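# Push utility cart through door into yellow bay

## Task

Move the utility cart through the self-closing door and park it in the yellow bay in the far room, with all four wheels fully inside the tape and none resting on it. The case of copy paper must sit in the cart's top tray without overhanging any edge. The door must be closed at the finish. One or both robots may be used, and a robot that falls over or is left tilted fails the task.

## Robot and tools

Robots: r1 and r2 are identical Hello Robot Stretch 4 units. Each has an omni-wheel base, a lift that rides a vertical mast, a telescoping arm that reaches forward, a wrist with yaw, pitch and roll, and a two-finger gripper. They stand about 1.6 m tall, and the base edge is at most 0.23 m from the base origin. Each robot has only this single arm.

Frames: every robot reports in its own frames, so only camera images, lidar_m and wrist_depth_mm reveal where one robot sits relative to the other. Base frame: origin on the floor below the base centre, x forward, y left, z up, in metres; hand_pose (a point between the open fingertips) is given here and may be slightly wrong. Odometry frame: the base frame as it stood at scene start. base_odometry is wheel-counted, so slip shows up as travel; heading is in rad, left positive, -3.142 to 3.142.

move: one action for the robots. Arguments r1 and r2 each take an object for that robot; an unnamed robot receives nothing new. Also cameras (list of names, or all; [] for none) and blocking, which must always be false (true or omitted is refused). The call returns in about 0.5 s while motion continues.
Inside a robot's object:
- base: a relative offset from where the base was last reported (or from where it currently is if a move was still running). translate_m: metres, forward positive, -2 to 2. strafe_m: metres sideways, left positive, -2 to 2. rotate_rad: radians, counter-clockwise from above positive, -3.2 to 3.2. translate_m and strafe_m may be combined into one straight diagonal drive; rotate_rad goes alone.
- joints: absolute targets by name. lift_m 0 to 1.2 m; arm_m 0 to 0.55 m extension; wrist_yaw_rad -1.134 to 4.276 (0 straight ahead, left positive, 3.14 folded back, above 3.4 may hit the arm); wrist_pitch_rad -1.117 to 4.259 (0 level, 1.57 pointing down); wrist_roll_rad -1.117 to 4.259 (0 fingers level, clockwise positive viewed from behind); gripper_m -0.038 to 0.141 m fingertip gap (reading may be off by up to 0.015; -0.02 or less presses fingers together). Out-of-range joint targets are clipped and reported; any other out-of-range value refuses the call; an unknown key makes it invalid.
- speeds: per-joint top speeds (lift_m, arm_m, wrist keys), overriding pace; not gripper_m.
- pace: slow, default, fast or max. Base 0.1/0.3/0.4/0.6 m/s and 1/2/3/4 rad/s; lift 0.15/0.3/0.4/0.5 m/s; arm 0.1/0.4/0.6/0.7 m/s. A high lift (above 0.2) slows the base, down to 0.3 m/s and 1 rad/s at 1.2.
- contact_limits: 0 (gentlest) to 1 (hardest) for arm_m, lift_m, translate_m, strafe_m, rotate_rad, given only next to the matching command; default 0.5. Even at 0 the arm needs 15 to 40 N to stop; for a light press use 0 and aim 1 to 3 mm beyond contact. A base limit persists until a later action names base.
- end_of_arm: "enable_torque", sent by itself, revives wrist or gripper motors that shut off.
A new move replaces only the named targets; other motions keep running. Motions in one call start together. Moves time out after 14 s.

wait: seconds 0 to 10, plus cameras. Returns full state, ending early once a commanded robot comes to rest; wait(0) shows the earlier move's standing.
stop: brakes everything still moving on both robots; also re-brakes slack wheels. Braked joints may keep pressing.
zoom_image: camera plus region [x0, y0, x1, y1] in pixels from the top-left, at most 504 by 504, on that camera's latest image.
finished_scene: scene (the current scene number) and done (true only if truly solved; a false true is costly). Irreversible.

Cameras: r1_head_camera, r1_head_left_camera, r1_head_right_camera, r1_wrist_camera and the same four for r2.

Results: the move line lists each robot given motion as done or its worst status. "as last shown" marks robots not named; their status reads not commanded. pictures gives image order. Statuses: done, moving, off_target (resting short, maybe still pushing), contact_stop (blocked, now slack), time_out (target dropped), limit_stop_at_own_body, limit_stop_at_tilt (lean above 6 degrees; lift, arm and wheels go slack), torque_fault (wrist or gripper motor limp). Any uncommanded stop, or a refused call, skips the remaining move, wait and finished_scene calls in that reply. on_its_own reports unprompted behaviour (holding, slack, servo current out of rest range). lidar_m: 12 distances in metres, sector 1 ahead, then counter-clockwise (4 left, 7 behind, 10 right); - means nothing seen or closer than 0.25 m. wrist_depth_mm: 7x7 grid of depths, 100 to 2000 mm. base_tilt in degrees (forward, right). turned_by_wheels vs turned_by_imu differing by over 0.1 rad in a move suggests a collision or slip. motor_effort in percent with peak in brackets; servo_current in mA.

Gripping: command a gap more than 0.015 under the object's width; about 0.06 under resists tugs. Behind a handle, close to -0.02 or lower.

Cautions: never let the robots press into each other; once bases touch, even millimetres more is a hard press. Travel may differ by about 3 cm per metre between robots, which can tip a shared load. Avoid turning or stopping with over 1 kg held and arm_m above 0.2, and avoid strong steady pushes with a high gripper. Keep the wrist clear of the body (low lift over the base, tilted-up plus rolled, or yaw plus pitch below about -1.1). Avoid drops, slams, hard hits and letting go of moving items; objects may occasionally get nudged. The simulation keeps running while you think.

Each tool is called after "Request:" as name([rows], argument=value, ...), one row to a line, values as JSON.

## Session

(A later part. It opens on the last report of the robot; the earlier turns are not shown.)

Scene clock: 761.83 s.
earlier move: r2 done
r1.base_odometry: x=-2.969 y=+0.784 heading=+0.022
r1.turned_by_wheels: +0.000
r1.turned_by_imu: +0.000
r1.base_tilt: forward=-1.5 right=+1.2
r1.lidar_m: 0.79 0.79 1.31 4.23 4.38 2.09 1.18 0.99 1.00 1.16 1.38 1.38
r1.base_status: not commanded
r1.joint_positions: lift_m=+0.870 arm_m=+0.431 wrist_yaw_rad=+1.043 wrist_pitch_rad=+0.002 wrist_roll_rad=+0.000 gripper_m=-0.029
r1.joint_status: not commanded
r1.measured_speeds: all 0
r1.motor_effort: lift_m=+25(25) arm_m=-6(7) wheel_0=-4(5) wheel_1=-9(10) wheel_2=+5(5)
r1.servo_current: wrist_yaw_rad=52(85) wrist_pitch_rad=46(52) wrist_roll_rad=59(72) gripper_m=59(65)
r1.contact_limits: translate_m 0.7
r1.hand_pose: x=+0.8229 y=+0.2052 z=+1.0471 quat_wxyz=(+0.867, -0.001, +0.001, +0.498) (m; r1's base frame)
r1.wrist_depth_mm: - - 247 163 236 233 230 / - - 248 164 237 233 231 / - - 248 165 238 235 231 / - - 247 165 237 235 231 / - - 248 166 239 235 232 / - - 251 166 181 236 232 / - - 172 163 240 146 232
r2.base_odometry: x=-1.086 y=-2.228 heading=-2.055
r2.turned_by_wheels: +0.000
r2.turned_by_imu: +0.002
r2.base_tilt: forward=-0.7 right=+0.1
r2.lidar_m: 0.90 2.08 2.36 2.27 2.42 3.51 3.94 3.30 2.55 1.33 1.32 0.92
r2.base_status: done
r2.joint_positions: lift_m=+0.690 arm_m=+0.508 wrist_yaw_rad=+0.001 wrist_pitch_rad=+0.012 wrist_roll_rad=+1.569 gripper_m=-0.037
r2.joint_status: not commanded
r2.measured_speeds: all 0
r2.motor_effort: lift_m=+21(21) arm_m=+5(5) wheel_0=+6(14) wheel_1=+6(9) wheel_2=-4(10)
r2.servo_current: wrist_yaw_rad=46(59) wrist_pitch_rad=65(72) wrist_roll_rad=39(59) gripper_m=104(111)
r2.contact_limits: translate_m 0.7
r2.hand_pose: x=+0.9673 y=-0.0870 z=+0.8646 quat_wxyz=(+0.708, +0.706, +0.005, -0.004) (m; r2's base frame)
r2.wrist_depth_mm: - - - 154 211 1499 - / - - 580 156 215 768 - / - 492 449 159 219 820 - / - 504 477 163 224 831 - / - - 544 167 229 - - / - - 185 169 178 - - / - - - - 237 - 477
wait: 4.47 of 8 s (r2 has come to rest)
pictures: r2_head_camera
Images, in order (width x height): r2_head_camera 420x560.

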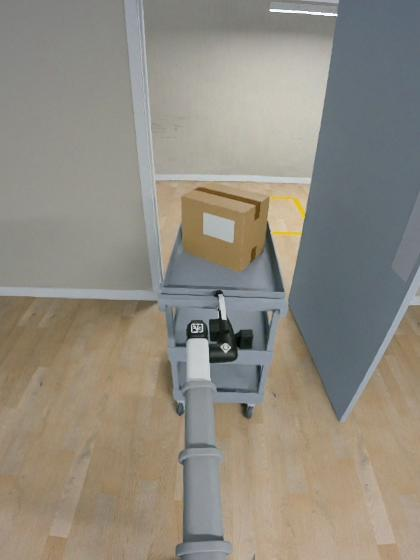

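Request:
move(r2={"base":{"translate_m":0.3,"strafe_m":-0.08},"pace":"slow","contact_limits":{"translate_m":0.6}}, blocking=false, cameras=[])

Request:
wait(seconds=8, cameras=["r2_head_camera"])

Scene clock: 769.07 s.
move: r2 moving
r1: as last shown
r1.base_tilt: forward=-1.5 right=+1.3
r1.lidar_m: 0.78 0.83 1.32 4.26 4.39 2.10 1.16 1.01 0.99 1.15 1.38 1.39
r1.servo_current: wrist_yaw_rad=52(65) wrist_pitch_rad=33(52) wrist_roll_rad=52(65) gripper_m=59(59)
r1.contact_limits: translate_m 0.7
r1.wrist_depth_mm: - - 247 163 236 233 229 / - - 248 163 237 234 230 / - - 249 165 238 234 231 / - - 249 165 238 235 231 / - - 248 166 239 236 231 / - - 250 166 181 236 232 / - - 172 163 239 146 233
r2.base_odometry: x=-1.095 y=-2.238 heading=-2.054
r2.turned_by_wheels: +0.000
r2.turned_by_imu: +0.001
r2.base_tilt: forward=-0.6 right=+0.1
r2.lidar_m: 0.89 2.04 2.33 2.29 2.43 3.54 3.94 3.24 2.52 1.32 1.32 0.91
r2.base_status: translate_m moving; strafe_m moving
r2.joint_positions: lift_m=+0.690 arm_m=+0.508 wrist_yaw_rad=+0.001 wrist_pitch_rad=+0.012 wrist_roll_rad=+1.569 gripper_m=-0.037
r2.joint_status: not commanded
r2.measured_speeds: translate_m=+0.050 strafe_m=-0.014 rotate_rad=+0.001 lift_m=+0.000 arm_m=+0.000 wrist_yaw_rad=+0.000 wrist_pitch_rad=+0.000 wrist_roll_rad=+0.000
r2.motor_effort: lift_m=+20(21) arm_m=+5(5) wheel_0=+11(12) wheel_1=+6(8) wheel_2=-10(11)
r2.servo_current: wrist_yaw_rad=39(52) wrist_pitch_rad=59(72) wrist_roll_rad=46(52) gripper_m=98(104)
r2.contact_limits: translate_m 0.6
r2.hand_pose: x=+0.9673 y=-0.0870 z=+0.8646 quat_wxyz=(+0.708, +0.706, +0.005, -0.004) (m; r2's base frame)
r2.wrist_depth_mm: - - - 154 211 1537 - / - - 580 156 216 759 - / - 492 449 160 220 809 - / - 500 480 163 224 831 - / - - 539 167 228 - - / - - 184 169 178 - - / - - - - 237 - 477
pictures: none
No camera images: "cameras" was empty.

Scene clock: 772.93 s.
earlier move: r2 done
r1.base_odometry: x=-2.969 y=+0.784 heading=+0.022
r1.turned_by_wheels: +0.000
r1.turned_by_imu: +0.000
r1.base_tilt: forward=-1.5 right=+1.3
r1.lidar_m: 0.79 0.83 1.19 4.25 4.38 2.08 1.19 0.99 1.00 1.18 1.37 1.38
r1.base_status: not commanded
r1.joint_positions: lift_m=+0.870 arm_m=+0.431 wrist_yaw_rad=+1.043 wrist_pitch_rad=+0.002 wrist_roll_rad=+0.000 gripper_m=-0.029
r1.joint_status: not commanded
r1.measured_speeds: all 0
r1.motor_effort: lift_m=+25(25) arm_m=-6(7) wheel_0=-4(5) wheel_1=-9(10) wheel_2=+5(5)
r1.servo_current: wrist_yaw_rad=46(85) wrist_pitch_rad=39(52) wrist_roll_rad=39(72) gripper_m=59(65)
r1.contact_limits: translate_m 0.7
r1.hand_pose: x=+0.8229 y=+0.2052 z=+1.0471 quat_wxyz=(+0.867, -0.001, +0.001, +0.498) (m; r1's base frame)
r1.wrist_depth_mm: 917 - 246 163 236 234 230 / - - 248 164 237 234 230 / - - 248 165 238 235 231 / 1025 - 250 165 239 236 232 / 904 1008 249 166 239 236 232 / - - 250 166 181 236 232 / - - 172 162 240 147 233
r2.base_odometry: x=-1.296 y=-2.457 heading=-2.055
r2.turned_by_wheels: -0.001
r2.turned_by_imu: -0.001
r2.base_tilt: forward=-0.6 right=+0.0
r2.lidar_m: 0.92 1.73 2.38 2.34 2.48 3.61 - 3.20 2.47 1.21 0.89 0.92
r2.base_status: done
r2.joint_positions: lift_m=+0.690 arm_m=+0.508 wrist_yaw_rad=+0.000 wrist_pitch_rad=+0.012 wrist_roll_rad=+1.569 gripper_m=-0.037
r2.joint_status: not commanded
r2.measured_speeds: all 0
r2.motor_effort: lift_m=+21(21) arm_m=+5(5) wheel_0=+1(13) wheel_1=+2(8) wheel_2=-7(13)
r2.servo_current: wrist_yaw_rad=39(65) wrist_pitch_rad=65(72) wrist_roll_rad=52(65) gripper_m=98(104)
r2.contact_limits: translate_m 0.6
r2.hand_pose: x=+0.9672 y=-0.0875 z=+0.8646 quat_wxyz=(+0.708, +0.706, +0.004, -0.004) (m; r2's base frame)
r2.wrist_depth_mm: - - - 158 218 1618 525 / - - - 161 220 741 - / - - 466 163 223 809 - / - 492 477 165 226 842 - / - - 530 167 229 - - / - - 185 169 178 - - / - - - - - - 496
wait: 3.87 of 8 s (r2 has come to rest)
pictures: r2_head_camera
Images, in order (width x height): r2_head_camera 420x560.

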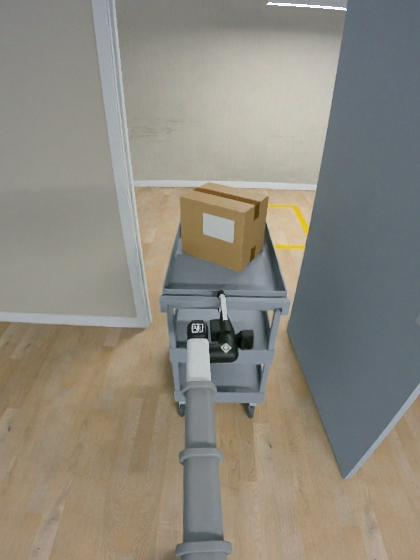

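Request:
move(r2={"base":{"translate_m":0.35,"strafe_m":0.0},"pace":"slow","contact_limits":{"translate_m":0.6}}, blocking=false, cameras=[])

Request:
wait(seconds=8, cameras=["r2_head_camera","r2_head_right_camera"])

Scene clock: 788.23 s.
move: r2 moving
r1: as last shown
r1.lidar_m: 0.78 0.81 1.19 4.28 4.39 2.07 1.15 1.00 1.02 1.18 1.36 1.36
r1.motor_effort: lift_m=+25(25) arm_m=-7(7) wheel_0=-4(5) wheel_1=-9(10) wheel_2=+5(5)
r1.servo_current: wrist_yaw_rad=52(65) wrist_pitch_rad=46(46) wrist_roll_rad=46(65) gripper_m=59(65)
r1.contact_limits: translate_m 0.7
r1.wrist_depth_mm: 960 - 246 163 237 233 229 / - - 247 163 238 234 230 / - - 248 165 238 234 230 / 1060 - 249 165 238 236 231 / 904 991 250 166 239 235 231 / - - 249 166 181 236 232 / - - 172 162 239 146 234
r2.base_odometry: x=-1.302 y=-2.467 heading=-2.055
r2.turned_by_wheels: +0.000
r2.turned_by_imu: +0.000
r2.base_tilt: forward=-0.6 right=+0.0
r2.lidar_m: 0.90 1.74 2.38 2.33 2.47 3.60 - 3.20 2.48 1.19 0.87 0.91
r2.base_status: translate_m moving; strafe_m moving
r2.joint_positions: lift_m=+0.690 arm_m=+0.508 wrist_yaw_rad=-0.001 wrist_pitch_rad=+0.012 wrist_roll_rad=+1.569 gripper_m=-0.037
r2.joint_status: not commanded
r2.measured_speeds: translate_m=+0.050 strafe_m=+0.000 rotate_rad=+0.002 lift_m=+0.000 arm_m=+0.000 wrist_yaw_rad=-0.002 wrist_pitch_rad=+0.000 wrist_roll_rad=+0.000
r2.motor_effort: lift_m=+21(21) arm_m=+4(5) wheel_0=+1(7) wheel_1=+5(6) wheel_2=-14(14)
r2.servo_current: wrist_yaw_rad=52(52) wrist_pitch_rad=59(65) wrist_roll_rad=46(65) gripper_m=104(104)
r2.contact_limits: translate_m 0.6
r2.hand_pose: x=+0.9671 y=-0.0877 z=+0.8646 quat_wxyz=(+0.708, +0.706, +0.004, -0.004) (m; r2's base frame)
r2.wrist_depth_mm: - - - 159 218 1618 521 / - - - 161 220 741 - / - - 469 163 224 820 - / - 492 473 166 227 831 - / - - 525 167 229 - - / - - 184 169 178 - - / - - - - - - 492
pictures: none
No camera images: "cameras" was empty.

Scene clock: 792.50 s.
earlier move: r2 done
r1.base_odometry: x=-2.969 y=+0.784 heading=+0.022
r1.turned_by_wheels: +0.000
r1.turned_by_imu: +0.000
r1.base_tilt: forward=-1.5 right=+1.3
r1.lidar_m: 0.78 0.81 1.24 4.26 4.37 2.10 1.17 1.00 1.01 1.17 1.38 1.37
r1.base_status: not commanded
r1.joint_positions: lift_m=+0.870 arm_m=+0.431 wrist_yaw_rad=+1.043 wrist_pitch_rad=+0.002 wrist_roll_rad=+0.000 gripper_m=-0.029
r1.joint_status: not commanded
r1.measured_speeds: all 0
r1.motor_effort: lift_m=+25(25) arm_m=-6(7) wheel_0=-4(5) wheel_1=-9(10) wheel_2=+5(5)
r1.servo_current: wrist_yaw_rad=65(78) wrist_pitch_rad=46(52) wrist_roll_rad=52(72) gripper_m=59(65)
r1.contact_limits: translate_m 0.7
r1.hand_pose: x=+0.8229 y=+0.2052 z=+1.0471 quat_wxyz=(+0.867, -0.001, +0.001, +0.498) (m; r1's base frame)
r1.wrist_depth_mm: - - 246 163 237 233 229 / - - 247 164 237 235 230 / - - 247 165 238 234 231 / - - 248 165 239 235 230 / - - 248 165 240 235 233 / - - 249 166 181 236 231 / - - 172 163 240 146 233
r2.base_odometry: x=-1.459 y=-2.766 heading=-2.055
r2.turned_by_wheels: +0.000
r2.turned_by_imu: -0.001
r2.base_tilt: forward=-0.7 right=+0.1
r2.lidar_m: 0.91 1.36 2.01 2.29 2.46 3.56 - 3.27 1.33 0.98 0.70 0.90
r2.base_status: done
r2.joint_positions: lift_m=+0.690 arm_m=+0.508 wrist_yaw_rad=-0.002 wrist_pitch_rad=+0.012 wrist_roll_rad=+1.569 gripper_m=-0.037
r2.joint_status: not commanded
r2.measured_speeds: all 0
r2.motor_effort: lift_m=+21(21) arm_m=+4(5) wheel_0=+2(8) wheel_1=+4(6) wheel_2=-9(15)
r2.servo_current: wrist_yaw_rad=46(59) wrist_pitch_rad=65(72) wrist_roll_rad=52(65) gripper_m=98(111)
r2.contact_limits: translate_m 0.6
r2.hand_pose: x=+0.9671 y=-0.0880 z=+0.8646 quat_wxyz=(+0.708, +0.706, +0.003, -0.005) (m; r2's base frame)
r2.wrist_depth_mm: - - - 145 202 1464 - / - - 512 150 208 - - / - 445 445 154 213 809 - / - - 492 158 220 831 - / - - 569 165 227 - - / - - 185 168 178 559 - / - - - - 241 1576 473
wait: 4.27 of 8 s (r2 has come to rest)
pictures: r2_head_camera, r2_head_right_camera
Images, in order (width x height): r2_head_camera 420x560, r2_head_right_camera 420x672.

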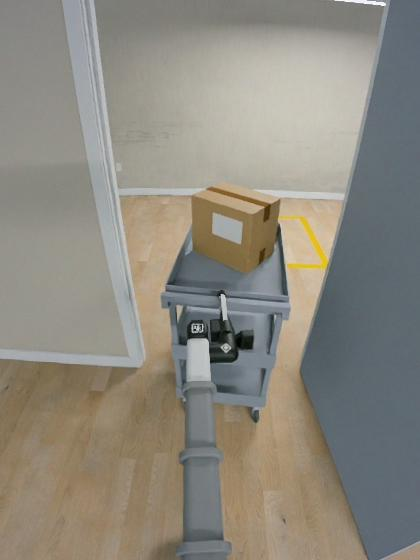

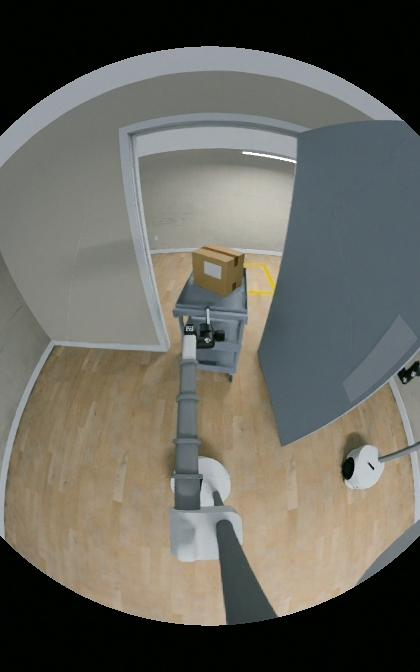

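Request:
move(r2={"base":{"translate_m":0.4,"strafe_m":-0.1},"pace":"slow","contact_limits":{"translate_m":0.6}}, blocking=false, cameras=[])

Request:
wait(seconds=8, cameras=["r2_head_camera","r2_head_right_camera"])

Scene clock: 807.73 s.
move: r2 moving
r1: as last shown
r1.lidar_m: 0.79 0.80 1.25 4.26 4.40 2.11 1.17 1.00 1.02 1.18 1.38 1.38
r1.servo_current: wrist_yaw_rad=46(78) wrist_pitch_rad=39(46) wrist_roll_rad=46(59) gripper_m=59(59)
r1.contact_limits: translate_m 0.7
r1.wrist_depth_mm: - - 247 163 237 233 229 / - - 247 163 238 233 231 / - - 248 165 238 234 230 / - - 249 165 239 236 231 / - - 249 166 239 236 231 / - - 251 165 181 236 231 / - - 172 162 238 146 233
r2.base_odometry: x=-1.468 y=-2.775 heading=-2.055
r2.turned_by_wheels: +0.000
r2.turned_by_imu: +0.001
r2.base_tilt: forward=-0.7 right=+0.0
r2.lidar_m: 0.89 1.34 1.96 2.31 2.45 3.58 - 3.26 1.30 1.00 0.70 0.91
r2.base_status: translate_m moving; strafe_m moving
r2.joint_positions: lift_m=+0.690 arm_m=+0.508 wrist_yaw_rad=-0.002 wrist_pitch_rad=+0.012 wrist_roll_rad=+1.569 gripper_m=-0.037
r2.joint_status: not commanded
r2.measured_speeds: translate_m=+0.049 strafe_m=-0.012 rotate_rad=+0.000 lift_m=+0.000 arm_m=+0.000 wrist_yaw_rad=+0.000 wrist_pitch_rad=+0.000 wrist_roll_rad=+0.000
r2.motor_effort: lift_m=+21(21) arm_m=+5(5) wheel_0=+6(10) wheel_1=+7(7) wheel_2=-12(14)
r2.servo_current: wrist_yaw_rad=59(59) wrist_pitch_rad=65(65) wrist_roll_rad=46(52) gripper_m=98(104)
r2.contact_limits: translate_m 0.6
r2.hand_pose: x=+0.9671 y=-0.0880 z=+0.8646 quat_wxyz=(+0.708, +0.706, +0.003, -0.005) (m; r2's base frame)
r2.wrist_depth_mm: - - - 144 202 1397 - / - - 508 149 206 - - / - 445 445 153 213 820 - / - - 496 158 220 820 - / - - 569 164 228 - - / - - 185 168 178 559 - / - - - - 242 1537 473
pictures: none
No camera images: "cameras" was empty.

Scene clock: 812.60 s.
earlier move: r2 done
r1.base_odometry: x=-2.969 y=+0.784 heading=+0.022
r1.turned_by_wheels: +0.000
r1.turned_by_imu: +0.000
r1.base_tilt: forward=-1.5 right=+1.2
r1.lidar_m: 0.79 0.83 3.72 4.24 4.40 2.09 1.17 1.01 0.99 1.18 1.37 1.39
r1.base_status: not commanded
r1.joint_positions: lift_m=+0.870 arm_m=+0.431 wrist_yaw_rad=+1.043 wrist_pitch_rad=+0.002 wrist_roll_rad=+0.000 gripper_m=-0.029
r1.joint_status: not commanded
r1.measured_speeds: all 0
r1.motor_effort: lift_m=+25(25) arm_m=-6(7) wheel_0=-4(5) wheel_1=-9(10) wheel_2=+5(5)
r1.servo_current: wrist_yaw_rad=65(78) wrist_pitch_rad=39(52) wrist_roll_rad=39(72) gripper_m=52(65)
r1.contact_limits: translate_m 0.7
r1.hand_pose: x=+0.8229 y=+0.2052 z=+1.0471 quat_wxyz=(+0.867, -0.001, +0.001, +0.498) (m; r1's base frame)
r1.wrist_depth_mm: - - 247 163 238 233 229 / - - 248 164 238 233 230 / - - 247 165 238 234 231 / - - 249 165 238 235 232 / - - 250 166 239 236 232 / - - 250 165 181 236 232 / - - 172 162 239 146 233
r2.base_odometry: x=-1.734 y=-3.073 heading=-2.054
r2.turned_by_wheels: +0.000
r2.turned_by_imu: +0.004
r2.base_tilt: forward=-0.6 right=+0.1
r2.lidar_m: 0.85 1.01 1.38 2.38 2.54 3.70 - 3.16 0.60 0.54 0.57 0.79
r2.base_status: done
r2.joint_positions: lift_m=+0.690 arm_m=+0.508 wrist_yaw_rad=+0.000 wrist_pitch_rad=+0.012 wrist_roll_rad=+1.569 gripper_m=-0.037
r2.joint_status: not commanded
r2.measured_speeds: all 0
r2.motor_effort: lift_m=+21(21) arm_m=+5(5) wheel_0=+6(16) wheel_1=+5(9) wheel_2=-4(14)
r2.servo_current: wrist_yaw_rad=39(59) wrist_pitch_rad=65(78) wrist_roll_rad=46(59) gripper_m=104(111)
r2.contact_limits: translate_m 0.6
r2.hand_pose: x=+0.9672 y=-0.0873 z=+0.8646 quat_wxyz=(+0.708, +0.706, +0.004, -0.004) (m; r2's base frame)
r2.wrist_depth_mm: - - 504 - 181 - - / - 439 427 131 190 - - / - 459 445 139 204 - - / - - 530 147 214 - - / - - - 156 222 - - / - - 185 166 178 1576 500 / - - - - - 1537 455
wait: 4.87 of 8 s (r2 has come to rest)
pictures: r2_head_camera, r2_head_right_camera
Images, in order (width x height): r2_head_camera 420x560, r2_head_right_camera 420x672.

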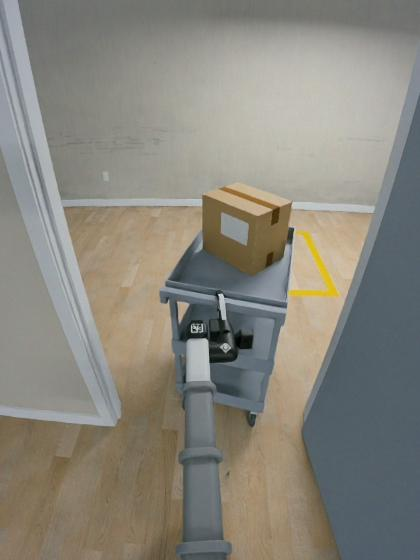

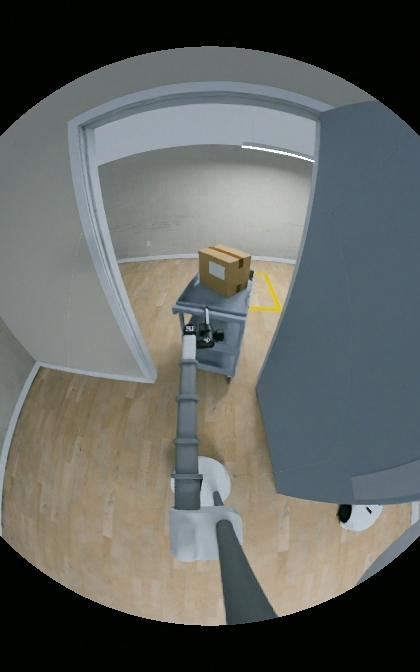

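Request:
move(r2={"base":{"translate_m":0.3,"strafe_m":-0.06},"pace":"slow","contact_limits":{"translate_m":0.6}}, blocking=false, cameras=[])

Request:
wait(seconds=8, cameras=[])

Request:
move(r2={"base":{"rotate_rad":-0.07},"pace":"slow"}, blocking=false, cameras=[])

Request:
wait(seconds=4, cameras=["r2_head_camera","r2_head_right_camera"])

Scene clock: 829.53 s.
move: r2 moving
r1: as last shown
r1.base_tilt: forward=-1.5 right=+1.3
r1.lidar_m: 0.80 0.81 3.70 4.25 4.38 2.09 1.18 1.00 1.01 1.17 1.38 1.37
r1.motor_effort: lift_m=+25(25) arm_m=-7(7) wheel_0=-4(5) wheel_1=-9(10) wheel_2=+5(5)
r1.servo_current: wrist_yaw_rad=46(78) wrist_pitch_rad=39(52) wrist_roll_rad=46(59) gripper_m=65(65)
r1.contact_limits: translate_m 0.7
r1.wrist_depth_mm: - - 247 163 236 234 230 / - - 246 163 237 233 230 / - - 247 165 238 234 230 / - - 248 164 238 236 230 / - - 248 166 241 236 233 / - - 250 165 181 236 232 / - - 173 162 239 146 233
r2.base_odometry: x=-1.742 y=-3.083 heading=-2.054
r2.turned_by_wheels: +0.001
r2.turned_by_imu: +0.001
r2.base_tilt: forward=-0.6 right=+0.0
r2.lidar_m: 0.88 1.01 1.36 2.37 2.53 3.68 - 3.18 0.60 0.54 0.57 0.76
r2.base_status: translate_m moving; strafe_m moving
r2.joint_positions: lift_m=+0.690 arm_m=+0.508 wrist_yaw_rad=+0.000 wrist_pitch_rad=+0.012 wrist_roll_rad=+1.569 gripper_m=-0.037
r2.joint_status: not commanded
r2.measured_speeds: translate_m=+0.049 strafe_m=-0.011 rotate_rad=-0.002 lift_m=+0.000 arm_m=+0.000 wrist_yaw_rad=+0.000 wrist_pitch_rad=+0.000 wrist_roll_rad=+0.000
r2.motor_effort: lift_m=+21(21) arm_m=+5(5) wheel_0=+14(14) wheel_1=+8(8) wheel_2=-8(10)
r2.servo_current: wrist_yaw_rad=46(52) wrist_pitch_rad=52(72) wrist_roll_rad=46(59) gripper_m=104(104)
r2.contact_limits: translate_m 0.6
r2.hand_pose: x=+0.9672 y=-0.0873 z=+0.8646 quat_wxyz=(+0.708, +0.706, +0.004, -0.004) (m; r2's base frame)
r2.wrist_depth_mm: - - 504 - 181 - - / - 436 421 131 190 - - / - 459 445 139 203 - - / - - 535 146 213 - - / - - - 155 222 - - / - - 185 165 178 1618 496 / - - - - - 1576 452
pictures: none
No camera images: "cameras" was empty.

Scene clock: 833.37 s.
earlier move: r2 done
r1.base_odometry: x=-2.969 y=+0.784 heading=+0.022
r1.turned_by_wheels: +0.000
r1.turned_by_imu: +0.000
r1.base_tilt: forward=-1.5 right=+1.3
r1.lidar_m: 0.79 0.79 3.72 4.25 4.40 2.11 1.19 1.00 1.00 1.16 1.39 1.38
r1.base_status: not commanded
r1.joint_positions: lift_m=+0.870 arm_m=+0.431 wrist_yaw_rad=+1.043 wrist_pitch_rad=+0.002 wrist_roll_rad=+0.000 gripper_m=-0.029
r1.joint_status: not commanded
r1.measured_speeds: all 0
r1.motor_effort: lift_m=+25(25) arm_m=-6(7) wheel_0=-4(5) wheel_1=-9(10) wheel_2=+5(5)
r1.servo_current: wrist_yaw_rad=52(78) wrist_pitch_rad=46(52) wrist_roll_rad=59(65) gripper_m=52(65)
r1.contact_limits: translate_m 0.7
r1.hand_pose: x=+0.8229 y=+0.2052 z=+1.0471 quat_wxyz=(+0.867, -0.001, +0.001, +0.498) (m; r1's base frame)
r1.wrist_depth_mm: - - 246 163 237 233 230 / - - 248 164 237 234 231 / - - 248 165 238 235 230 / - - 248 165 239 236 232 / - - 249 166 239 234 232 / - - 250 165 180 236 232 / - - 172 162 241 146 232
r2.base_odometry: x=-1.926 y=-3.311 heading=-2.054
r2.turned_by_wheels: +0.000
r2.turned_by_imu: +0.001
r2.base_tilt: forward=-0.7 right=+0.0
r2.lidar_m: 0.88 0.78 0.91 2.43 2.59 3.73 - 3.41 0.52 0.46 0.48 0.68
r2.base_status: done
r2.joint_positions: lift_m=+0.690 arm_m=+0.508 wrist_yaw_rad=+0.000 wrist_pitch_rad=+0.012 wrist_roll_rad=+1.569 gripper_m=-0.037
r2.joint_status: not commanded
r2.measured_speeds: all 0
r2.motor_effort: lift_m=+21(21) arm_m=+4(5) wheel_0=+4(14) wheel_1=+4(8) wheel_2=-7(11)
r2.servo_current: wrist_yaw_rad=33(65) wrist_pitch_rad=65(72) wrist_roll_rad=52(65) gripper_m=104(111)
r2.contact_limits: translate_m 0.6
r2.hand_pose: x=+0.9672 y=-0.0873 z=+0.8646 quat_wxyz=(+0.708, +0.706, +0.004, -0.004) (m; r2's base frame)
r2.wrist_depth_mm: - 439 436 114 169 - - / - 399 402 121 180 - - / - 500 466 130 192 - - / - - 574 139 206 - - / - - - 150 222 1808 - / - - 184 162 178 1499 480 / - - - - - 1576 1182
wait: 3.83 of 8 s (r2 has come to rest)
pictures: none
No camera images: "cameras" was empty.

Scene clock: 833.87 s.
move: r2 moving
r1: as last shown
r1.lidar_m: 0.76 0.81 3.72 4.23 4.40 2.09 1.19 1.00 0.98 1.17 1.37 1.38
r1.motor_effort: lift_m=+25(25) arm_m=-6(7) wheel_0=-4(5) wheel_1=-9(9) wheel_2=+5(5)
r1.servo_current: wrist_yaw_rad=59(65) wrist_pitch_rad=46(46) wrist_roll_rad=46(52) gripper_m=52(59)
r1.contact_limits: translate_m 0.7
r1.wrist_depth_mm: - - 246 163 237 234 229 / - - 249 164 238 234 229 / - - 248 165 238 234 230 / - - 249 165 239 235 232 / - - 250 166 240 236 232 / - - 249 165 181 236 232 / - - 171 162 240 146 233
r2.base_odometry: x=-1.926 y=-3.311 heading=-2.124
r2.turned_by_wheels: -0.070
r2.turned_by_imu: -0.068
r2.base_tilt: forward=-0.6 right=+0.1
r2.lidar_m: 0.90 0.81 0.82 2.32 2.53 3.46 - 3.39 0.52 0.46 0.46 0.64
r2.base_status: rotate_rad moving
r2.joint_positions: lift_m=+0.690 arm_m=+0.508 wrist_yaw_rad=+0.004 wrist_pitch_rad=+0.012 wrist_roll_rad=+1.569 gripper_m=-0.037
r2.joint_status: not commanded
r2.measured_speeds: translate_m=-0.001 strafe_m=-0.002 rotate_rad=-0.061 lift_m=+0.000 arm_m=+0.001 wrist_yaw_rad=-0.064 wrist_pitch_rad=+0.000 wrist_roll_rad=+0.000
r2.motor_effort: lift_m=+21(21) arm_m=+3(6) wheel_0=+0(19) wheel_1=+4(13) wheel_2=+8(15)
r2.servo_current: wrist_yaw_rad=39(59) wrist_pitch_rad=59(72) wrist_roll_rad=39(46) gripper_m=98(111)
r2.hand_pose: x=+0.9676 y=-0.0862 z=+0.8646 quat_wxyz=(+0.708, +0.706, +0.006, -0.003) (m; r2's base frame)
r2.wrist_depth_mm: - - 554 131 186 - - / - 473 455 136 194 - - / - 445 439 143 206 - - / - - 517 151 216 - - / - - 627 160 225 - - / - - 185 167 178 1464 525 / - - - - - 1576 459
pictures: none
No camera images: "cameras" was empty.

Scene clock: 834.57 s.
earlier move: r2 done
r1.base_odometry: x=-2.969 y=+0.784 heading=+0.022
r1.turned_by_wheels: +0.000
r1.turned_by_imu: +0.000
r1.base_tilt: forward=-1.5 right=+1.3
r1.lidar_m: 0.80 0.83 3.72 4.27 4.40 2.08 1.17 1.01 1.00 1.15 1.37 1.39
r1.base_status: not commanded
r1.joint_positions: lift_m=+0.870 arm_m=+0.431 wrist_yaw_rad=+1.043 wrist_pitch_rad=+0.002 wrist_roll_rad=+0.000 gripper_m=-0.029
r1.joint_status: not commanded
r1.measured_speeds: all 0
r1.motor_effort: lift_m=+25(25) arm_m=-7(7) wheel_0=-4(5) wheel_1=-9(10) wheel_2=+5(5)
r1.servo_current: wrist_yaw_rad=52(65) wrist_pitch_rad=39(46) wrist_roll_rad=46(72) gripper_m=59(65)
r1.contact_limits: translate_m 0.7
r1.hand_pose: x=+0.8229 y=+0.2052 z=+1.0471 quat_wxyz=(+0.867, -0.001, +0.001, +0.498) (m; r1's base frame)
r1.wrist_depth_mm: - - 247 163 237 233 230 / - - 247 163 238 233 229 / - - 249 164 238 235 232 / - - 250 165 239 236 232 / - - 249 166 238 236 232 / - - 249 165 181 235 232 / - - 172 162 239 146 233
r2.base_odometry: x=-1.926 y=-3.311 heading=-2.124
r2.turned_by_wheels: -0.001
r2.turned_by_imu: +0.000
r2.base_tilt: forward=-0.6 right=+0.1
r2.lidar_m: 0.88 0.79 0.79 2.38 2.53 3.47 - 3.37 0.53 0.47 0.48 0.62
r2.base_status: done
r2.joint_positions: lift_m=+0.690 arm_m=+0.508 wrist_yaw_rad=-0.003 wrist_pitch_rad=+0.012 wrist_roll_rad=+1.569 gripper_m=-0.037
r2.joint_status: not commanded
r2.measured_speeds: all 0
r2.motor_effort: lift_m=+21(21) arm_m=-4(6) wheel_0=+1(19) wheel_1=-2(13) wheel_2=-2(15)
r2.servo_current: wrist_yaw_rad=39(65) wrist_pitch_rad=59(72) wrist_roll_rad=59(59) gripper_m=104(111)
r2.hand_pose: x=+0.9670 y=-0.0883 z=+0.8646 quat_wxyz=(+0.708, +0.706, +0.003, -0.005) (m; r2's base frame)
r2.wrist_depth_mm: - - - 132 189 - - / - 512 473 139 196 - - / - 439 433 145 207 - - / - - 508 152 215 - - / - - 603 160 226 - - / - - 184 167 178 564 - / - - - - - 1576 462
wait: 0.70 of 4 s (r2 has come to rest)
pictures: r2_head_camera, r2_head_right_camera
Images, in order (width x height): r2_head_camera 420x560, r2_head_right_camera 420x672.

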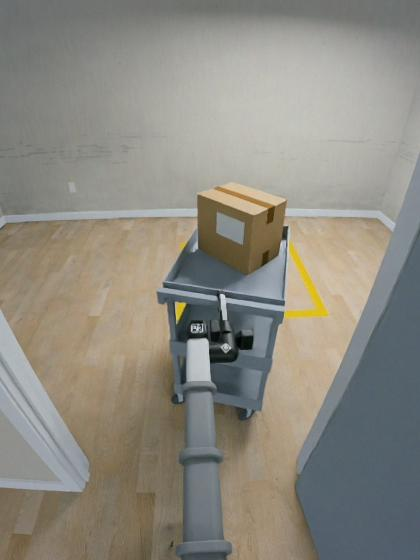

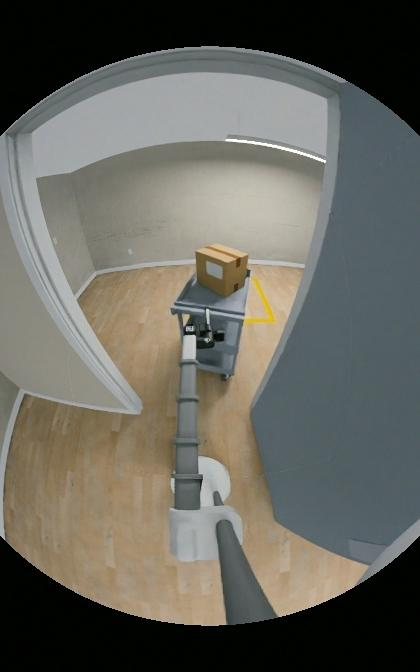

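Request:
move(r2={"base":{"translate_m":0.15},"pace":"slow","contact_limits":{"translate_m":0.6}}, blocking=false, cameras=[])

Request:
wait(seconds=8, cameras=[])

Request:
move(r2={"base":{"rotate_rad":-0.07},"pace":"slow"}, blocking=false, cameras=[])

Request:
wait(seconds=4, cameras=[])

Request:
move(r2={"base":{"translate_m":0.25,"strafe_m":0.018},"pace":"slow","contact_limits":{"translate_m":0.6}}, blocking=false, cameras=[])

Request:
wait(seconds=8, cameras=["r2_head_camera","r2_head_right_camera","r2_head_left_camera"])

Scene clock: 854.37 s.
move: r2 moving
r1: as last shown
r1.lidar_m: 0.79 0.81 3.73 4.26 4.40 2.08 1.15 1.00 1.01 1.17 1.37 1.39
r1.motor_effort: lift_m=+25(25) arm_m=-7(7) wheel_0=-5(5) wheel_1=-10(10) wheel_2=+5(5)
r1.servo_current: wrist_yaw_rad=59(72) wrist_pitch_rad=46(46) wrist_roll_rad=39(59) gripper_m=52(59)
r1.contact_limits: translate_m 0.7
r1.wrist_depth_mm: - - 247 163 237 234 229 / - - 247 164 237 233 229 / - - 248 165 238 235 231 / - - 249 165 238 235 230 / - - 249 166 239 236 232 / - - 250 166 181 235 232 / - - 172 162 240 146 234
r2.base_odometry: x=-1.932 y=-3.321 heading=-2.124
r2.turned_by_wheels: +0.000
r2.turned_by_imu: +0.000
r2.base_tilt: forward=-0.7 right=+0.1
r2.lidar_m: 0.89 0.80 0.80 2.32 2.52 3.48 - 3.40 0.52 0.47 0.45 0.62
r2.base_status: translate_m moving
r2.joint_positions: lift_m=+0.690 arm_m=+0.508 wrist_yaw_rad=-0.003 wrist_pitch_rad=+0.012 wrist_roll_rad=+1.569 gripper_m=-0.037
r2.joint_status: not commanded
r2.measured_speeds: translate_m=+0.049 strafe_m=+0.000 rotate_rad=-0.004 lift_m=+0.000 arm_m=+0.000 wrist_yaw_rad=+0.000 wrist_pitch_rad=+0.000 wrist_roll_rad=+0.000
r2.motor_effort: lift_m=+21(21) arm_m=-4(4) wheel_0=+8(11) wheel_1=+7(8) wheel_2=-11(12)
r2.servo_current: wrist_yaw_rad=39(59) wrist_pitch_rad=65(65) wrist_roll_rad=52(59) gripper_m=104(104)
r2.contact_limits: translate_m 0.6
r2.hand_pose: x=+0.9670 y=-0.0883 z=+0.8646 quat_wxyz=(+0.708, +0.706, +0.003, -0.005) (m; r2's base frame)
r2.wrist_depth_mm: - - - 132 188 - - / - 508 466 138 197 - - / - 442 433 144 207 - - / - - 504 152 215 - - / - - 603 160 225 - - / - - 184 167 178 564 - / - - - - - 1576 466
pictures: none
No camera images: "cameras" was empty.

Scene clock: 856.63 s.
earlier move: r2 done
r1.base_odometry: x=-2.969 y=+0.784 heading=+0.022
r1.turned_by_wheels: +0.000
r1.turned_by_imu: +0.000
r1.base_tilt: forward=-1.5 right=+1.3
r1.lidar_m: 0.79 0.82 3.72 4.24 4.40 2.09 1.20 1.00 0.99 1.18 1.38 1.39
r1.base_status: not commanded
r1.joint_positions: lift_m=+0.870 arm_m=+0.431 wrist_yaw_rad=+1.043 wrist_pitch_rad=+0.002 wrist_roll_rad=+0.000 gripper_m=-0.029
r1.joint_status: not commanded
r1.measured_speeds: all 0
r1.motor_effort: lift_m=+25(25) arm_m=-6(7) wheel_0=-4(5) wheel_1=-9(10) wheel_2=+5(5)
r1.servo_current: wrist_yaw_rad=52(85) wrist_pitch_rad=33(52) wrist_roll_rad=59(65) gripper_m=52(65)
r1.contact_limits: translate_m 0.7
r1.hand_pose: x=+0.8229 y=+0.2052 z=+1.0471 quat_wxyz=(+0.867, -0.001, +0.001, +0.498) (m; r1's base frame)
r1.wrist_depth_mm: - - 247 163 236 233 229 / - - 247 164 237 234 230 / - - 248 165 238 234 230 / - - 250 165 238 236 231 / - - 250 166 239 236 234 / - - 249 166 181 237 232 / - - 172 162 239 146 233
r2.base_odometry: x=-2.005 y=-3.438 heading=-2.125
r2.turned_by_wheels: +0.000
r2.turned_by_imu: -0.001
r2.base_tilt: forward=-0.6 right=+0.1
r2.lidar_m: 0.85 0.77 0.72 1.80 2.53 3.43 - 0.74 0.52 0.45 0.46 0.66
r2.base_status: done
r2.joint_positions: lift_m=+0.690 arm_m=+0.508 wrist_yaw_rad=-0.003 wrist_pitch_rad=+0.012 wrist_roll_rad=+1.569 gripper_m=-0.037
r2.joint_status: not commanded
r2.measured_speeds: all 0
r2.motor_effort: lift_m=+21(21) arm_m=-4(4) wheel_0=+0(11) wheel_1=+2(8) wheel_2=-10(14)
r2.servo_current: wrist_yaw_rad=59(59) wrist_pitch_rad=59(72) wrist_roll_rad=46(59) gripper_m=104(104)
r2.contact_limits: translate_m 0.6
r2.hand_pose: x=+0.9670 y=-0.0883 z=+0.8646 quat_wxyz=(+0.708, +0.706, +0.003, -0.005) (m; r2's base frame)
r2.wrist_depth_mm: - - 496 123 179 - - / - 436 421 128 187 - - / - 459 445 136 198 - - / - - 535 144 212 - - / - - - 154 222 - - / - - 185 165 178 1576 504 / - - - - - 1537 459
wait: 2.27 of 8 s (r2 has come to rest)
pictures: none
No camera images: "cameras" was empty.

Scene clock: 857.13 s.
move: r2 moving
r1: as last shown
r1.lidar_m: 0.79 0.82 3.70 4.24 4.39 2.08 1.19 1.01 1.00 1.16 1.38 1.40
r1.motor_effort: lift_m=+25(25) arm_m=-7(7) wheel_0=-5(5) wheel_1=-9(10) wheel_2=+5(5)
r1.servo_current: wrist_yaw_rad=46(65) wrist_pitch_rad=33(46) wrist_roll_rad=46(65) gripper_m=59(65)
r1.contact_limits: translate_m 0.7
r1.wrist_depth_mm: - - 247 163 236 233 230 / - - 248 163 237 234 230 / - - 248 165 238 235 231 / - - 249 165 239 235 231 / - - 248 166 239 235 232 / - - 250 166 181 236 233 / - - 172 163 239 146 232
r2.base_odometry: x=-2.005 y=-3.438 heading=-2.195
r2.turned_by_wheels: -0.070
r2.turned_by_imu: -0.068
r2.base_tilt: forward=-0.6 right=+0.1
r2.lidar_m: 0.90 3.45 0.70 1.40 2.46 3.25 - 3.97 0.51 0.43 0.46 0.58
r2.base_status: rotate_rad moving
r2.joint_positions: lift_m=+0.690 arm_m=+0.508 wrist_yaw_rad=+0.004 wrist_pitch_rad=+0.012 wrist_roll_rad=+1.569 gripper_m=-0.037
r2.joint_status: not commanded
r2.measured_speeds: translate_m=+0.000 strafe_m=-0.002 rotate_rad=-0.066 lift_m=+0.000 arm_m=+0.001 wrist_yaw_rad=-0.052 wrist_pitch_rad=+0.000 wrist_roll_rad=+0.000
r2.motor_effort: lift_m=+21(21) arm_m=+3(4) wheel_0=+3(19) wheel_1=+2(13) wheel_2=+7(14)
r2.servo_current: wrist_yaw_rad=52(59) wrist_pitch_rad=65(65) wrist_roll_rad=39(59) gripper_m=111(111)
r2.hand_pose: x=+0.9676 y=-0.0861 z=+0.8646 quat_wxyz=(+0.708, +0.706, +0.006, -0.003) (m; r2's base frame)
r2.wrist_depth_mm: - - - 138 193 741 - / - - 517 144 202 - - / - 445 436 149 209 - - / - - 492 155 217 - - / - - 580 163 226 - - / - - 185 168 178 - - / - - - - - 1576 488
pictures: none
No camera images: "cameras" was empty.

Scene clock: 857.63 s.
earlier move: r2 done
r1.base_odometry: x=-2.969 y=+0.784 heading=+0.022
r1.turned_by_wheels: +0.000
r1.turned_by_imu: +0.000
r1.base_tilt: forward=-1.5 right=+1.3
r1.lidar_m: 0.78 0.83 3.71 4.26 4.37 2.10 1.17 0.99 1.01 1.18 1.36 1.39
r1.base_status: not commanded
r1.joint_positions: lift_m=+0.870 arm_m=+0.431 wrist_yaw_rad=+1.043 wrist_pitch_rad=+0.002 wrist_roll_rad=+0.000 gripper_m=-0.029
r1.joint_status: not commanded
r1.measured_speeds: all 0
r1.motor_effort: lift_m=+25(25) arm_m=-7(7) wheel_0=-4(5) wheel_1=-9(10) wheel_2=+5(5)
r1.servo_current: wrist_yaw_rad=26(85) wrist_pitch_rad=39(59) wrist_roll_rad=33(65) gripper_m=59(65)
r1.contact_limits: translate_m 0.7
r1.hand_pose: x=+0.8229 y=+0.2052 z=+1.0471 quat_wxyz=(+0.867, -0.001, +0.001, +0.498) (m; r1's base frame)
r1.wrist_depth_mm: - - 246 163 237 234 229 / - - 248 164 238 233 230 / - - 250 165 239 235 232 / - - 249 165 240 236 230 / - - 250 166 239 235 232 / - - 250 165 181 235 233 / - - 172 162 240 146 233
r2.base_odometry: x=-2.005 y=-3.438 heading=-2.195
r2.turned_by_wheels: -0.001
r2.turned_by_imu: -0.001
r2.base_tilt: forward=-0.6 right=+0.1
r2.lidar_m: 0.91 3.45 0.68 1.37 2.49 3.24 - 3.94 0.51 0.43 0.46 0.57
r2.base_status: done
r2.joint_positions: lift_m=+0.690 arm_m=+0.508 wrist_yaw_rad=-0.002 wrist_pitch_rad=+0.012 wrist_roll_rad=+1.569 gripper_m=-0.037
r2.joint_status: not commanded
r2.measured_speeds: all 0
r2.motor_effort: lift_m=+21(21) arm_m=+4(4) wheel_0=-2(19) wheel_1=-2(13) wheel_2=-2(14)
r2.servo_current: wrist_yaw_rad=33(59) wrist_pitch_rad=59(65) wrist_roll_rad=52(59) gripper_m=104(111)
r2.hand_pose: x=+0.9670 y=-0.0881 z=+0.8646 quat_wxyz=(+0.708, +0.706, +0.003, -0.005) (m; r2's base frame)
r2.wrist_depth_mm: - - - 140 196 1537 - / - - 525 146 204 - - / - 452 449 150 211 - - / - - 480 156 218 809 - / - - 569 163 227 - - / - - 185 167 178 - - / - - - - - 1576 496
wait: 0.50 of 4 s (r2 has come to rest)
pictures: none
No camera images: "cameras" was empty.

Scene clock: 858.13 s.
move: r2 moving
r1: as last shown
r1.lidar_m: 0.81 0.80 3.72 4.26 4.39 2.08 1.19 0.99 0.99 1.17 1.38 1.39
r1.motor_effort: lift_m=+25(25) arm_m=-6(7) wheel_0=-4(5) wheel_1=-9(9) wheel_2=+5(5)
r1.servo_current: wrist_yaw_rad=65(65) wrist_pitch_rad=39(46) wrist_roll_rad=52(59) gripper_m=59(59)
r1.contact_limits: translate_m 0.7
r1.wrist_depth_mm: - - 246 163 238 234 229 / - - 248 164 238 233 230 / - - 248 165 238 234 230 / - - 248 165 239 235 230 / - - 249 166 239 235 233 / - - 250 166 181 236 233 / - - 172 162 237 146 233
r2.base_odometry: x=-2.011 y=-3.448 heading=-2.195
r2.turned_by_wheels: +0.000
r2.turned_by_imu: +0.000
r2.base_tilt: forward=-0.7 right=+0.0
r2.lidar_m: 0.91 3.43 0.69 1.34 2.49 3.26 - 3.98 0.51 0.44 0.45 0.58
r2.base_status: translate_m moving; strafe_m moving
r2.joint_positions: lift_m=+0.690 arm_m=+0.508 wrist_yaw_rad=-0.002 wrist_pitch_rad=+0.012 wrist_roll_rad=+1.569 gripper_m=-0.037
r2.joint_status: not commanded
r2.measured_speeds: translate_m=+0.048 strafe_m=+0.003 rotate_rad=-0.001 lift_m=+0.000 arm_m=+0.000 wrist_yaw_rad=+0.000 wrist_pitch_rad=+0.000 wrist_roll_rad=+0.000
r2.motor_effort: lift_m=+21(21) arm_m=+4(4) wheel_0=+9(9) wheel_1=+7(7) wheel_2=-12(12)
r2.servo_current: wrist_yaw_rad=46(52) wrist_pitch_rad=65(72) wrist_roll_rad=33(59) gripper_m=98(111)
r2.contact_limits: translate_m 0.6
r2.hand_pose: x=+0.9670 y=-0.0881 z=+0.8646 quat_wxyz=(+0.708, +0.706, +0.003, -0.005) (m; r2's base frame)
r2.wrist_depth_mm: - - - 140 195 - - / - - 525 145 203 - - / - 445 445 150 211 - - / - - 480 156 217 809 - / - - 564 163 226 - - / - - 185 167 178 - - / - - - - - 1576 500
pictures: none
No camera images: "cameras" was empty.

Scene clock: 861.43 s.
earlier move: r2 done
r1.base_odometry: x=-2.969 y=+0.784 heading=+0.022
r1.turned_by_wheels: +0.000
r1.turned_by_imu: +0.000
r1.base_tilt: forward=-1.5 right=+1.3
r1.lidar_m: 0.76 0.80 3.72 4.26 4.38 2.08 1.20 1.00 1.01 1.18 1.40 1.38
r1.base_status: not commanded
r1.joint_positions: lift_m=+0.870 arm_m=+0.431 wrist_yaw_rad=+1.043 wrist_pitch_rad=+0.002 wrist_roll_rad=+0.000 gripper_m=-0.029
r1.joint_status: not commanded
r1.measured_speeds: all 0
r1.motor_effort: lift_m=+25(25) arm_m=-7(7) wheel_0=-4(5) wheel_1=-9(10) wheel_2=+5(5)
r1.servo_current: wrist_yaw_rad=65(78) wrist_pitch_rad=46(52) wrist_roll_rad=46(72) gripper_m=59(65)
r1.contact_limits: translate_m 0.7
r1.hand_pose: x=+0.8229 y=+0.2052 z=+1.0471 quat_wxyz=(+0.867, -0.001, +0.001, +0.498) (m; r1's base frame)
r1.wrist_depth_mm: - - 247 163 237 233 230 / - - 247 164 238 234 230 / - - 248 165 239 233 232 / - - 249 165 239 235 231 / - - 249 166 239 235 233 / - - 250 166 180 236 232 / - - 172 163 239 146 233
r2.base_odometry: x=-2.136 y=-3.651 heading=-2.196
r2.turned_by_wheels: +0.000
r2.turned_by_imu: -0.001
r2.base_tilt: forward=-0.6 right=+0.1
r2.lidar_m: 0.87 3.20 0.58 0.58 2.48 3.22 - 0.81 0.51 0.43 0.42 0.87
r2.base_status: done
r2.joint_positions: lift_m=+0.690 arm_m=+0.508 wrist_yaw_rad=-0.002 wrist_pitch_rad=+0.012 wrist_roll_rad=+1.569 gripper_m=-0.037
r2.joint_status: not commanded
r2.measured_speeds: all 0
r2.motor_effort: lift_m=+21(21) arm_m=+4(4) wheel_0=+1(10) wheel_1=+3(7) wheel_2=-9(15)
r2.servo_current: wrist_yaw_rad=46(65) wrist_pitch_rad=65(72) wrist_roll_rad=46(65) gripper_m=104(111)
r2.contact_limits: translate_m 0.6
r2.hand_pose: x=+0.9670 y=-0.0881 z=+0.8646 quat_wxyz=(+0.708, +0.706, +0.003, -0.005) (m; r2's base frame)
r2.wrist_depth_mm: - - 500 121 177 - - / - 436 427 127 186 - - / - 455 439 135 196 - - / - - 535 143 210 - - / - - - 153 222 - - / - - 185 165 178 1499 512 / - - - - - 1576 452
wait: 3.30 of 8 s (r2 has come to rest)
pictures: r2_head_camera, r2_head_left_camera, r2_head_right_camera
Images, in order (width x height): r2_head_camera 420x560, r2_head_left_camera 420x672, r2_head_right_camera 420x672.

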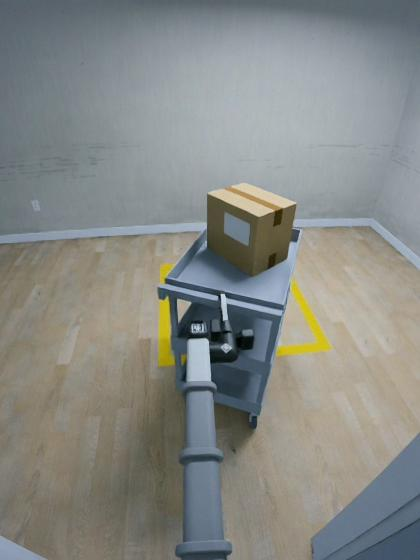

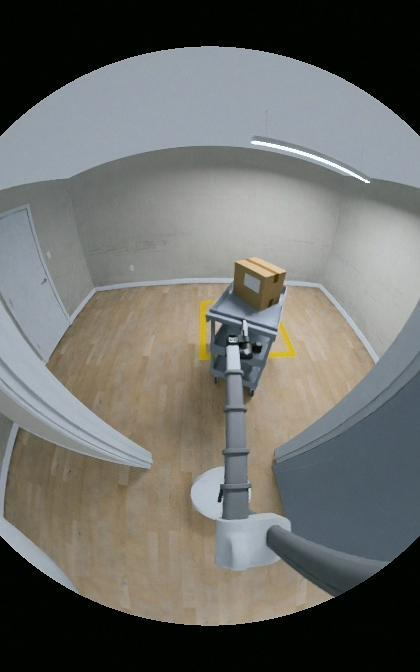

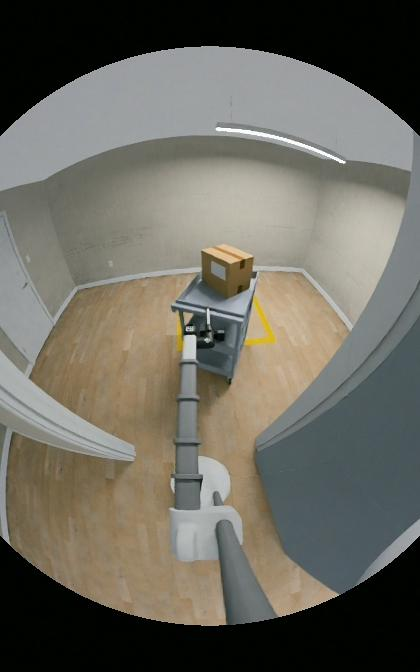

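Request:
move(r2={"base":{"translate_m":0.25,"strafe_m":-0.04},"pace":"slow","contact_limits":{"translate_m":0.6}}, blocking=false, cameras=[])

Request:
wait(seconds=8, cameras=[])

Request:
move(r2={"base":{"rotate_rad":-0.06},"pace":"slow"}, blocking=false, cameras=[])

Request:
wait(seconds=4, cameras=["r2_head_camera","r2_head_right_camera","r2_head_left_camera"])

Scene clock: 878.17 s.
move: r2 moving
r1: as last shown
r1.lidar_m: 0.78 0.81 3.70 4.26 4.39 2.09 1.16 1.00 1.00 1.17 1.39 1.38
r1.motor_effort: lift_m=+25(25) arm_m=-6(7) wheel_0=-4(5) wheel_1=-9(9) wheel_2=+5(5)
r1.servo_current: wrist_yaw_rad=65(72) wrist_pitch_rad=46(52) wrist_roll_rad=72(72) gripper_m=59(59)
r1.contact_limits: translate_m 0.7
r1.wrist_depth_mm: - - 246 163 237 232 230 / - - 248 164 237 233 230 / - - 248 165 239 234 229 / - - 248 165 239 236 231 / - - 249 166 239 235 232 / - - 248 165 181 236 233 / - - 172 162 239 146 233
r2.base_odometry: x=-2.145 y=-3.660 heading=-2.196
r2.turned_by_wheels: +0.000
r2.turned_by_imu: +0.000
r2.base_tilt: forward=-0.6 right=+0.0
r2.lidar_m: 0.86 3.17 0.58 0.57 2.49 3.24 - 0.77 0.48 0.42 0.41 0.86
r2.base_status: translate_m moving; strafe_m moving
r2.joint_positions: lift_m=+0.690 arm_m=+0.508 wrist_yaw_rad=-0.002 wrist_pitch_rad=+0.012 wrist_roll_rad=+1.569 gripper_m=-0.037
r2.joint_status: not commanded
r2.measured_speeds: translate_m=+0.049 strafe_m=-0.008 rotate_rad=+0.002 lift_m=+0.000 arm_m=+0.000 wrist_yaw_rad=+0.000 wrist_pitch_rad=+0.000 wrist_roll_rad=+0.000
r2.motor_effort: lift_m=+21(21) arm_m=+4(4) wheel_0=+4(8) wheel_1=+6(6) wheel_2=-13(13)
r2.servo_current: wrist_yaw_rad=59(59) wrist_pitch_rad=65(65) wrist_roll_rad=52(59) gripper_m=98(111)
r2.contact_limits: translate_m 0.6
r2.hand_pose: x=+0.9670 y=-0.0881 z=+0.8646 quat_wxyz=(+0.708, +0.706, +0.003, -0.005) (m; r2's base frame)
r2.wrist_depth_mm: - - 492 118 175 - - / - 436 427 125 185 - - / - 459 442 133 196 - - / - - 530 142 209 - - / - - - 152 221 - - / - - 184 164 178 1464 504 / - - - - - 1537 452
pictures: none
No camera images: "cameras" was empty.

Scene clock: 881.47 s.
earlier move: r2 done
r1.base_odometry: x=-2.969 y=+0.784 heading=+0.022
r1.turned_by_wheels: +0.000
r1.turned_by_imu: +0.000
r1.base_tilt: forward=-1.5 right=+1.3
r1.lidar_m: 0.79 0.82 3.72 4.24 4.38 2.09 1.18 0.99 1.01 1.17 1.37 1.38
r1.base_status: not commanded
r1.joint_positions: lift_m=+0.870 arm_m=+0.431 wrist_yaw_rad=+1.043 wrist_pitch_rad=+0.002 wrist_roll_rad=+0.000 gripper_m=-0.029
r1.joint_status: not commanded
r1.measured_speeds: all 0
r1.motor_effort: lift_m=+25(25) arm_m=-7(7) wheel_0=-4(5) wheel_1=-10(10) wheel_2=+5(5)
r1.servo_current: wrist_yaw_rad=65(72) wrist_pitch_rad=39(59) wrist_roll_rad=39(72) gripper_m=59(72)
r1.contact_limits: translate_m 0.7
r1.hand_pose: x=+0.8229 y=+0.2052 z=+1.0471 quat_wxyz=(+0.867, -0.001, +0.001, +0.498) (m; r1's base frame)
r1.wrist_depth_mm: - - 247 163 237 233 230 / - - 249 163 238 234 230 / - - 248 165 240 235 230 / - - 249 166 238 236 232 / - - 249 166 240 236 232 / - - 250 166 181 236 232 / - - 172 163 240 146 233
r2.base_odometry: x=-2.315 y=-3.830 heading=-2.195
r2.turned_by_wheels: +0.001
r2.turned_by_imu: +0.003
r2.base_tilt: forward=-0.7 right=+0.1
r2.lidar_m: 0.85 2.95 2.60 0.59 2.56 3.33 - 0.65 0.39 0.36 2.31 0.84
r2.base_status: done
r2.joint_positions: lift_m=+0.690 arm_m=+0.508 wrist_yaw_rad=+0.000 wrist_pitch_rad=+0.012 wrist_roll_rad=+1.569 gripper_m=-0.037
r2.joint_status: not commanded
r2.measured_speeds: all 0
r2.motor_effort: lift_m=+21(21) arm_m=+4(4) wheel_0=+7(15) wheel_1=+6(9) wheel_2=-4(13)
r2.servo_current: wrist_yaw_rad=39(59) wrist_pitch_rad=65(72) wrist_roll_rad=46(59) gripper_m=98(111)
r2.contact_limits: translate_m 0.6
r2.hand_pose: x=+0.9672 y=-0.0875 z=+0.8646 quat_wxyz=(+0.708, +0.706, +0.004, -0.004) (m; r2's base frame)
r2.wrist_depth_mm: - 424 424 103 158 - - / - 392 397 112 170 - - / - 504 466 118 185 - - / - - 603 131 202 - - / - - - 143 220 1808 - / - - 185 159 178 1618 496 / - - - - - 1618 449
wait: 3.30 of 8 s (r2 has come to rest)
pictures: none
No camera images: "cameras" was empty.

Scene clock: 881.97 s.
move: r2 moving
r1: as last shown
r1.lidar_m: 0.79 0.78 3.72 4.24 4.39 2.10 1.18 1.00 1.00 1.17 1.39 1.37
r1.motor_effort: lift_m=+25(25) arm_m=-7(7) wheel_0=-4(5) wheel_1=-9(10) wheel_2=+5(5)
r1.servo_current: wrist_yaw_rad=52(65) wrist_pitch_rad=33(46) wrist_roll_rad=59(59) gripper_m=59(59)
r1.contact_limits: translate_m 0.7
r1.wrist_depth_mm: - - 247 163 236 232 229 / - - 249 164 238 233 230 / - - 248 165 238 235 231 / - - 248 165 238 235 232 / - - 249 166 238 235 232 / - - 248 166 182 236 232 / - - 172 162 241 146 233
r2.base_odometry: x=-2.315 y=-3.830 heading=-2.255
r2.turned_by_wheels: -0.060
r2.turned_by_imu: -0.059
r2.base_tilt: forward=-0.6 right=+0.1
r2.lidar_m: 0.90 2.94 2.67 0.58 2.54 3.15 - 0.70 0.40 0.35 0.40 0.87
r2.base_status: rotate_rad moving
r2.joint_positions: lift_m=+0.690 arm_m=+0.508 wrist_yaw_rad=+0.000 wrist_pitch_rad=+0.012 wrist_roll_rad=+1.569 gripper_m=-0.037
r2.joint_status: not commanded
r2.measured_speeds: translate_m=+0.001 strafe_m=-0.001 rotate_rad=-0.021 lift_m=+0.000 arm_m=+0.000 wrist_yaw_rad=-0.107 wrist_pitch_rad=+0.000 wrist_roll_rad=+0.000
r2.motor_effort: lift_m=+21(21) arm_m=+1(5) wheel_0=-1(20) wheel_1=+2(14) wheel_2=+7(14)
r2.servo_current: wrist_yaw_rad=39(59) wrist_pitch_rad=59(72) wrist_roll_rad=46(52) gripper_m=104(104)
r2.hand_pose: x=+0.9673 y=-0.0873 z=+0.8646 quat_wxyz=(+0.708, +0.706, +0.004, -0.004) (m; r2's base frame)
r2.wrist_depth_mm: - - 554 - 182 - - / - 496 462 132 191 - - / - 439 427 140 204 - - / - - 517 148 215 - - / - - 621 157 225 - - / - - 185 167 178 544 - / - - - - - 1576 473
pictures: none
No camera images: "cameras" was empty.

Scene clock: 882.70 s.
earlier move: r2 done
r1.base_odometry: x=-2.969 y=+0.784 heading=+0.022
r1.turned_by_wheels: +0.000
r1.turned_by_imu: +0.000
r1.base_tilt: forward=-1.5 right=+1.3
r1.lidar_m: 0.78 0.84 3.73 4.25 4.37 2.10 1.17 0.98 1.00 1.17 1.38 1.38
r1.base_status: not commanded
r1.joint_positions: lift_m=+0.870 arm_m=+0.431 wrist_yaw_rad=+1.043 wrist_pitch_rad=+0.002 wrist_roll_rad=+0.000 gripper_m=-0.029
r1.joint_status: not commanded
r1.measured_speeds: all 0
r1.motor_effort: lift_m=+25(25) arm_m=-6(7) wheel_0=-5(5) wheel_1=-9(10) wheel_2=+5(5)
r1.servo_current: wrist_yaw_rad=52(78) wrist_pitch_rad=39(52) wrist_roll_rad=33(59) gripper_m=52(59)
r1.contact_limits: translate_m 0.7
r1.hand_pose: x=+0.8229 y=+0.2052 z=+1.0471 quat_wxyz=(+0.867, -0.001, +0.001, +0.498) (m; r1's base frame)
r1.wrist_depth_mm: - - 247 163 236 232 230 / - - 247 163 238 234 229 / - - 247 165 238 233 230 / - - 249 164 239 235 231 / - - 249 165 239 235 232 / - - 251 166 181 236 232 / - - 172 162 239 146 232
r2.base_odometry: x=-2.314 y=-3.830 heading=-2.255
r2.turned_by_wheels: +0.000
r2.turned_by_imu: +0.001
r2.base_tilt: forward=-0.7 right=+0.0
r2.lidar_m: 0.87 2.90 2.64 0.58 2.55 3.13 - 0.71 0.40 0.37 0.40 0.86
r2.base_status: done
r2.joint_positions: lift_m=+0.690 arm_m=+0.508 wrist_yaw_rad=-0.003 wrist_pitch_rad=+0.012 wrist_roll_rad=+1.569 gripper_m=-0.037
r2.joint_status: not commanded
r2.measured_speeds: all 0
r2.motor_effort: lift_m=+21(21) arm_m=-4(5) wheel_0=+1(20) wheel_1=-2(14) wheel_2=-2(14)
r2.servo_current: wrist_yaw_rad=52(59) wrist_pitch_rad=59(72) wrist_roll_rad=59(59) gripper_m=104(104)
r2.hand_pose: x=+0.9671 y=-0.0882 z=+0.8646 quat_wxyz=(+0.708, +0.706, +0.003, -0.005) (m; r2's base frame)
r2.wrist_depth_mm: - - 535 124 178 - - / - 466 455 128 187 - - / - 439 433 137 198 - - / - - 512 145 212 - - / - - 640 154 221 - - / - - 185 165 178 559 - / - - - - - 1618 466
wait: 0.73 of 4 s (r2 has come to rest)
pictures: r2_head_camera, r2_head_left_camera, r2_head_right_camera
Images, in order (width x height): r2_head_camera 420x560, r2_head_left_camera 420x672, r2_head_right_camera 420x672.

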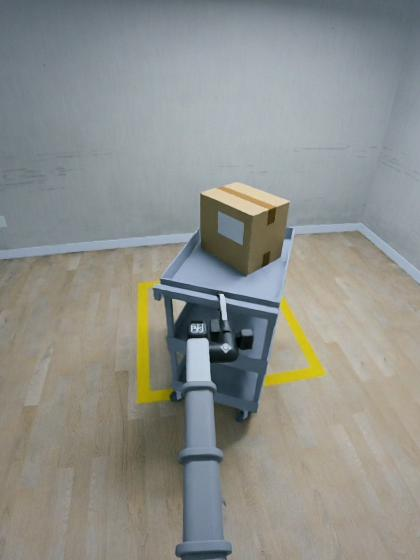

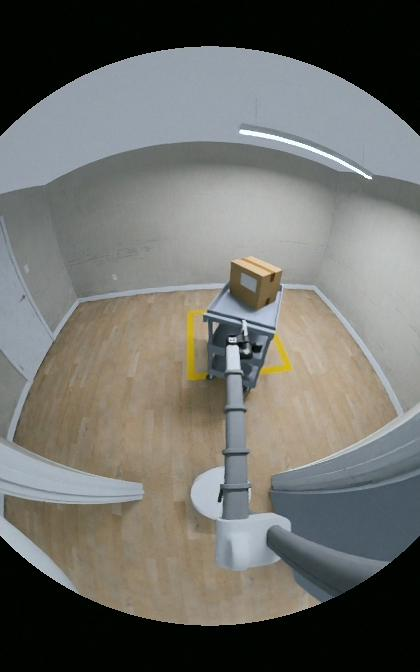

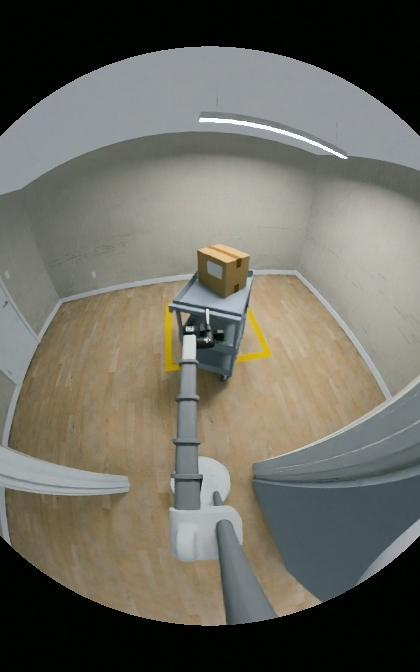

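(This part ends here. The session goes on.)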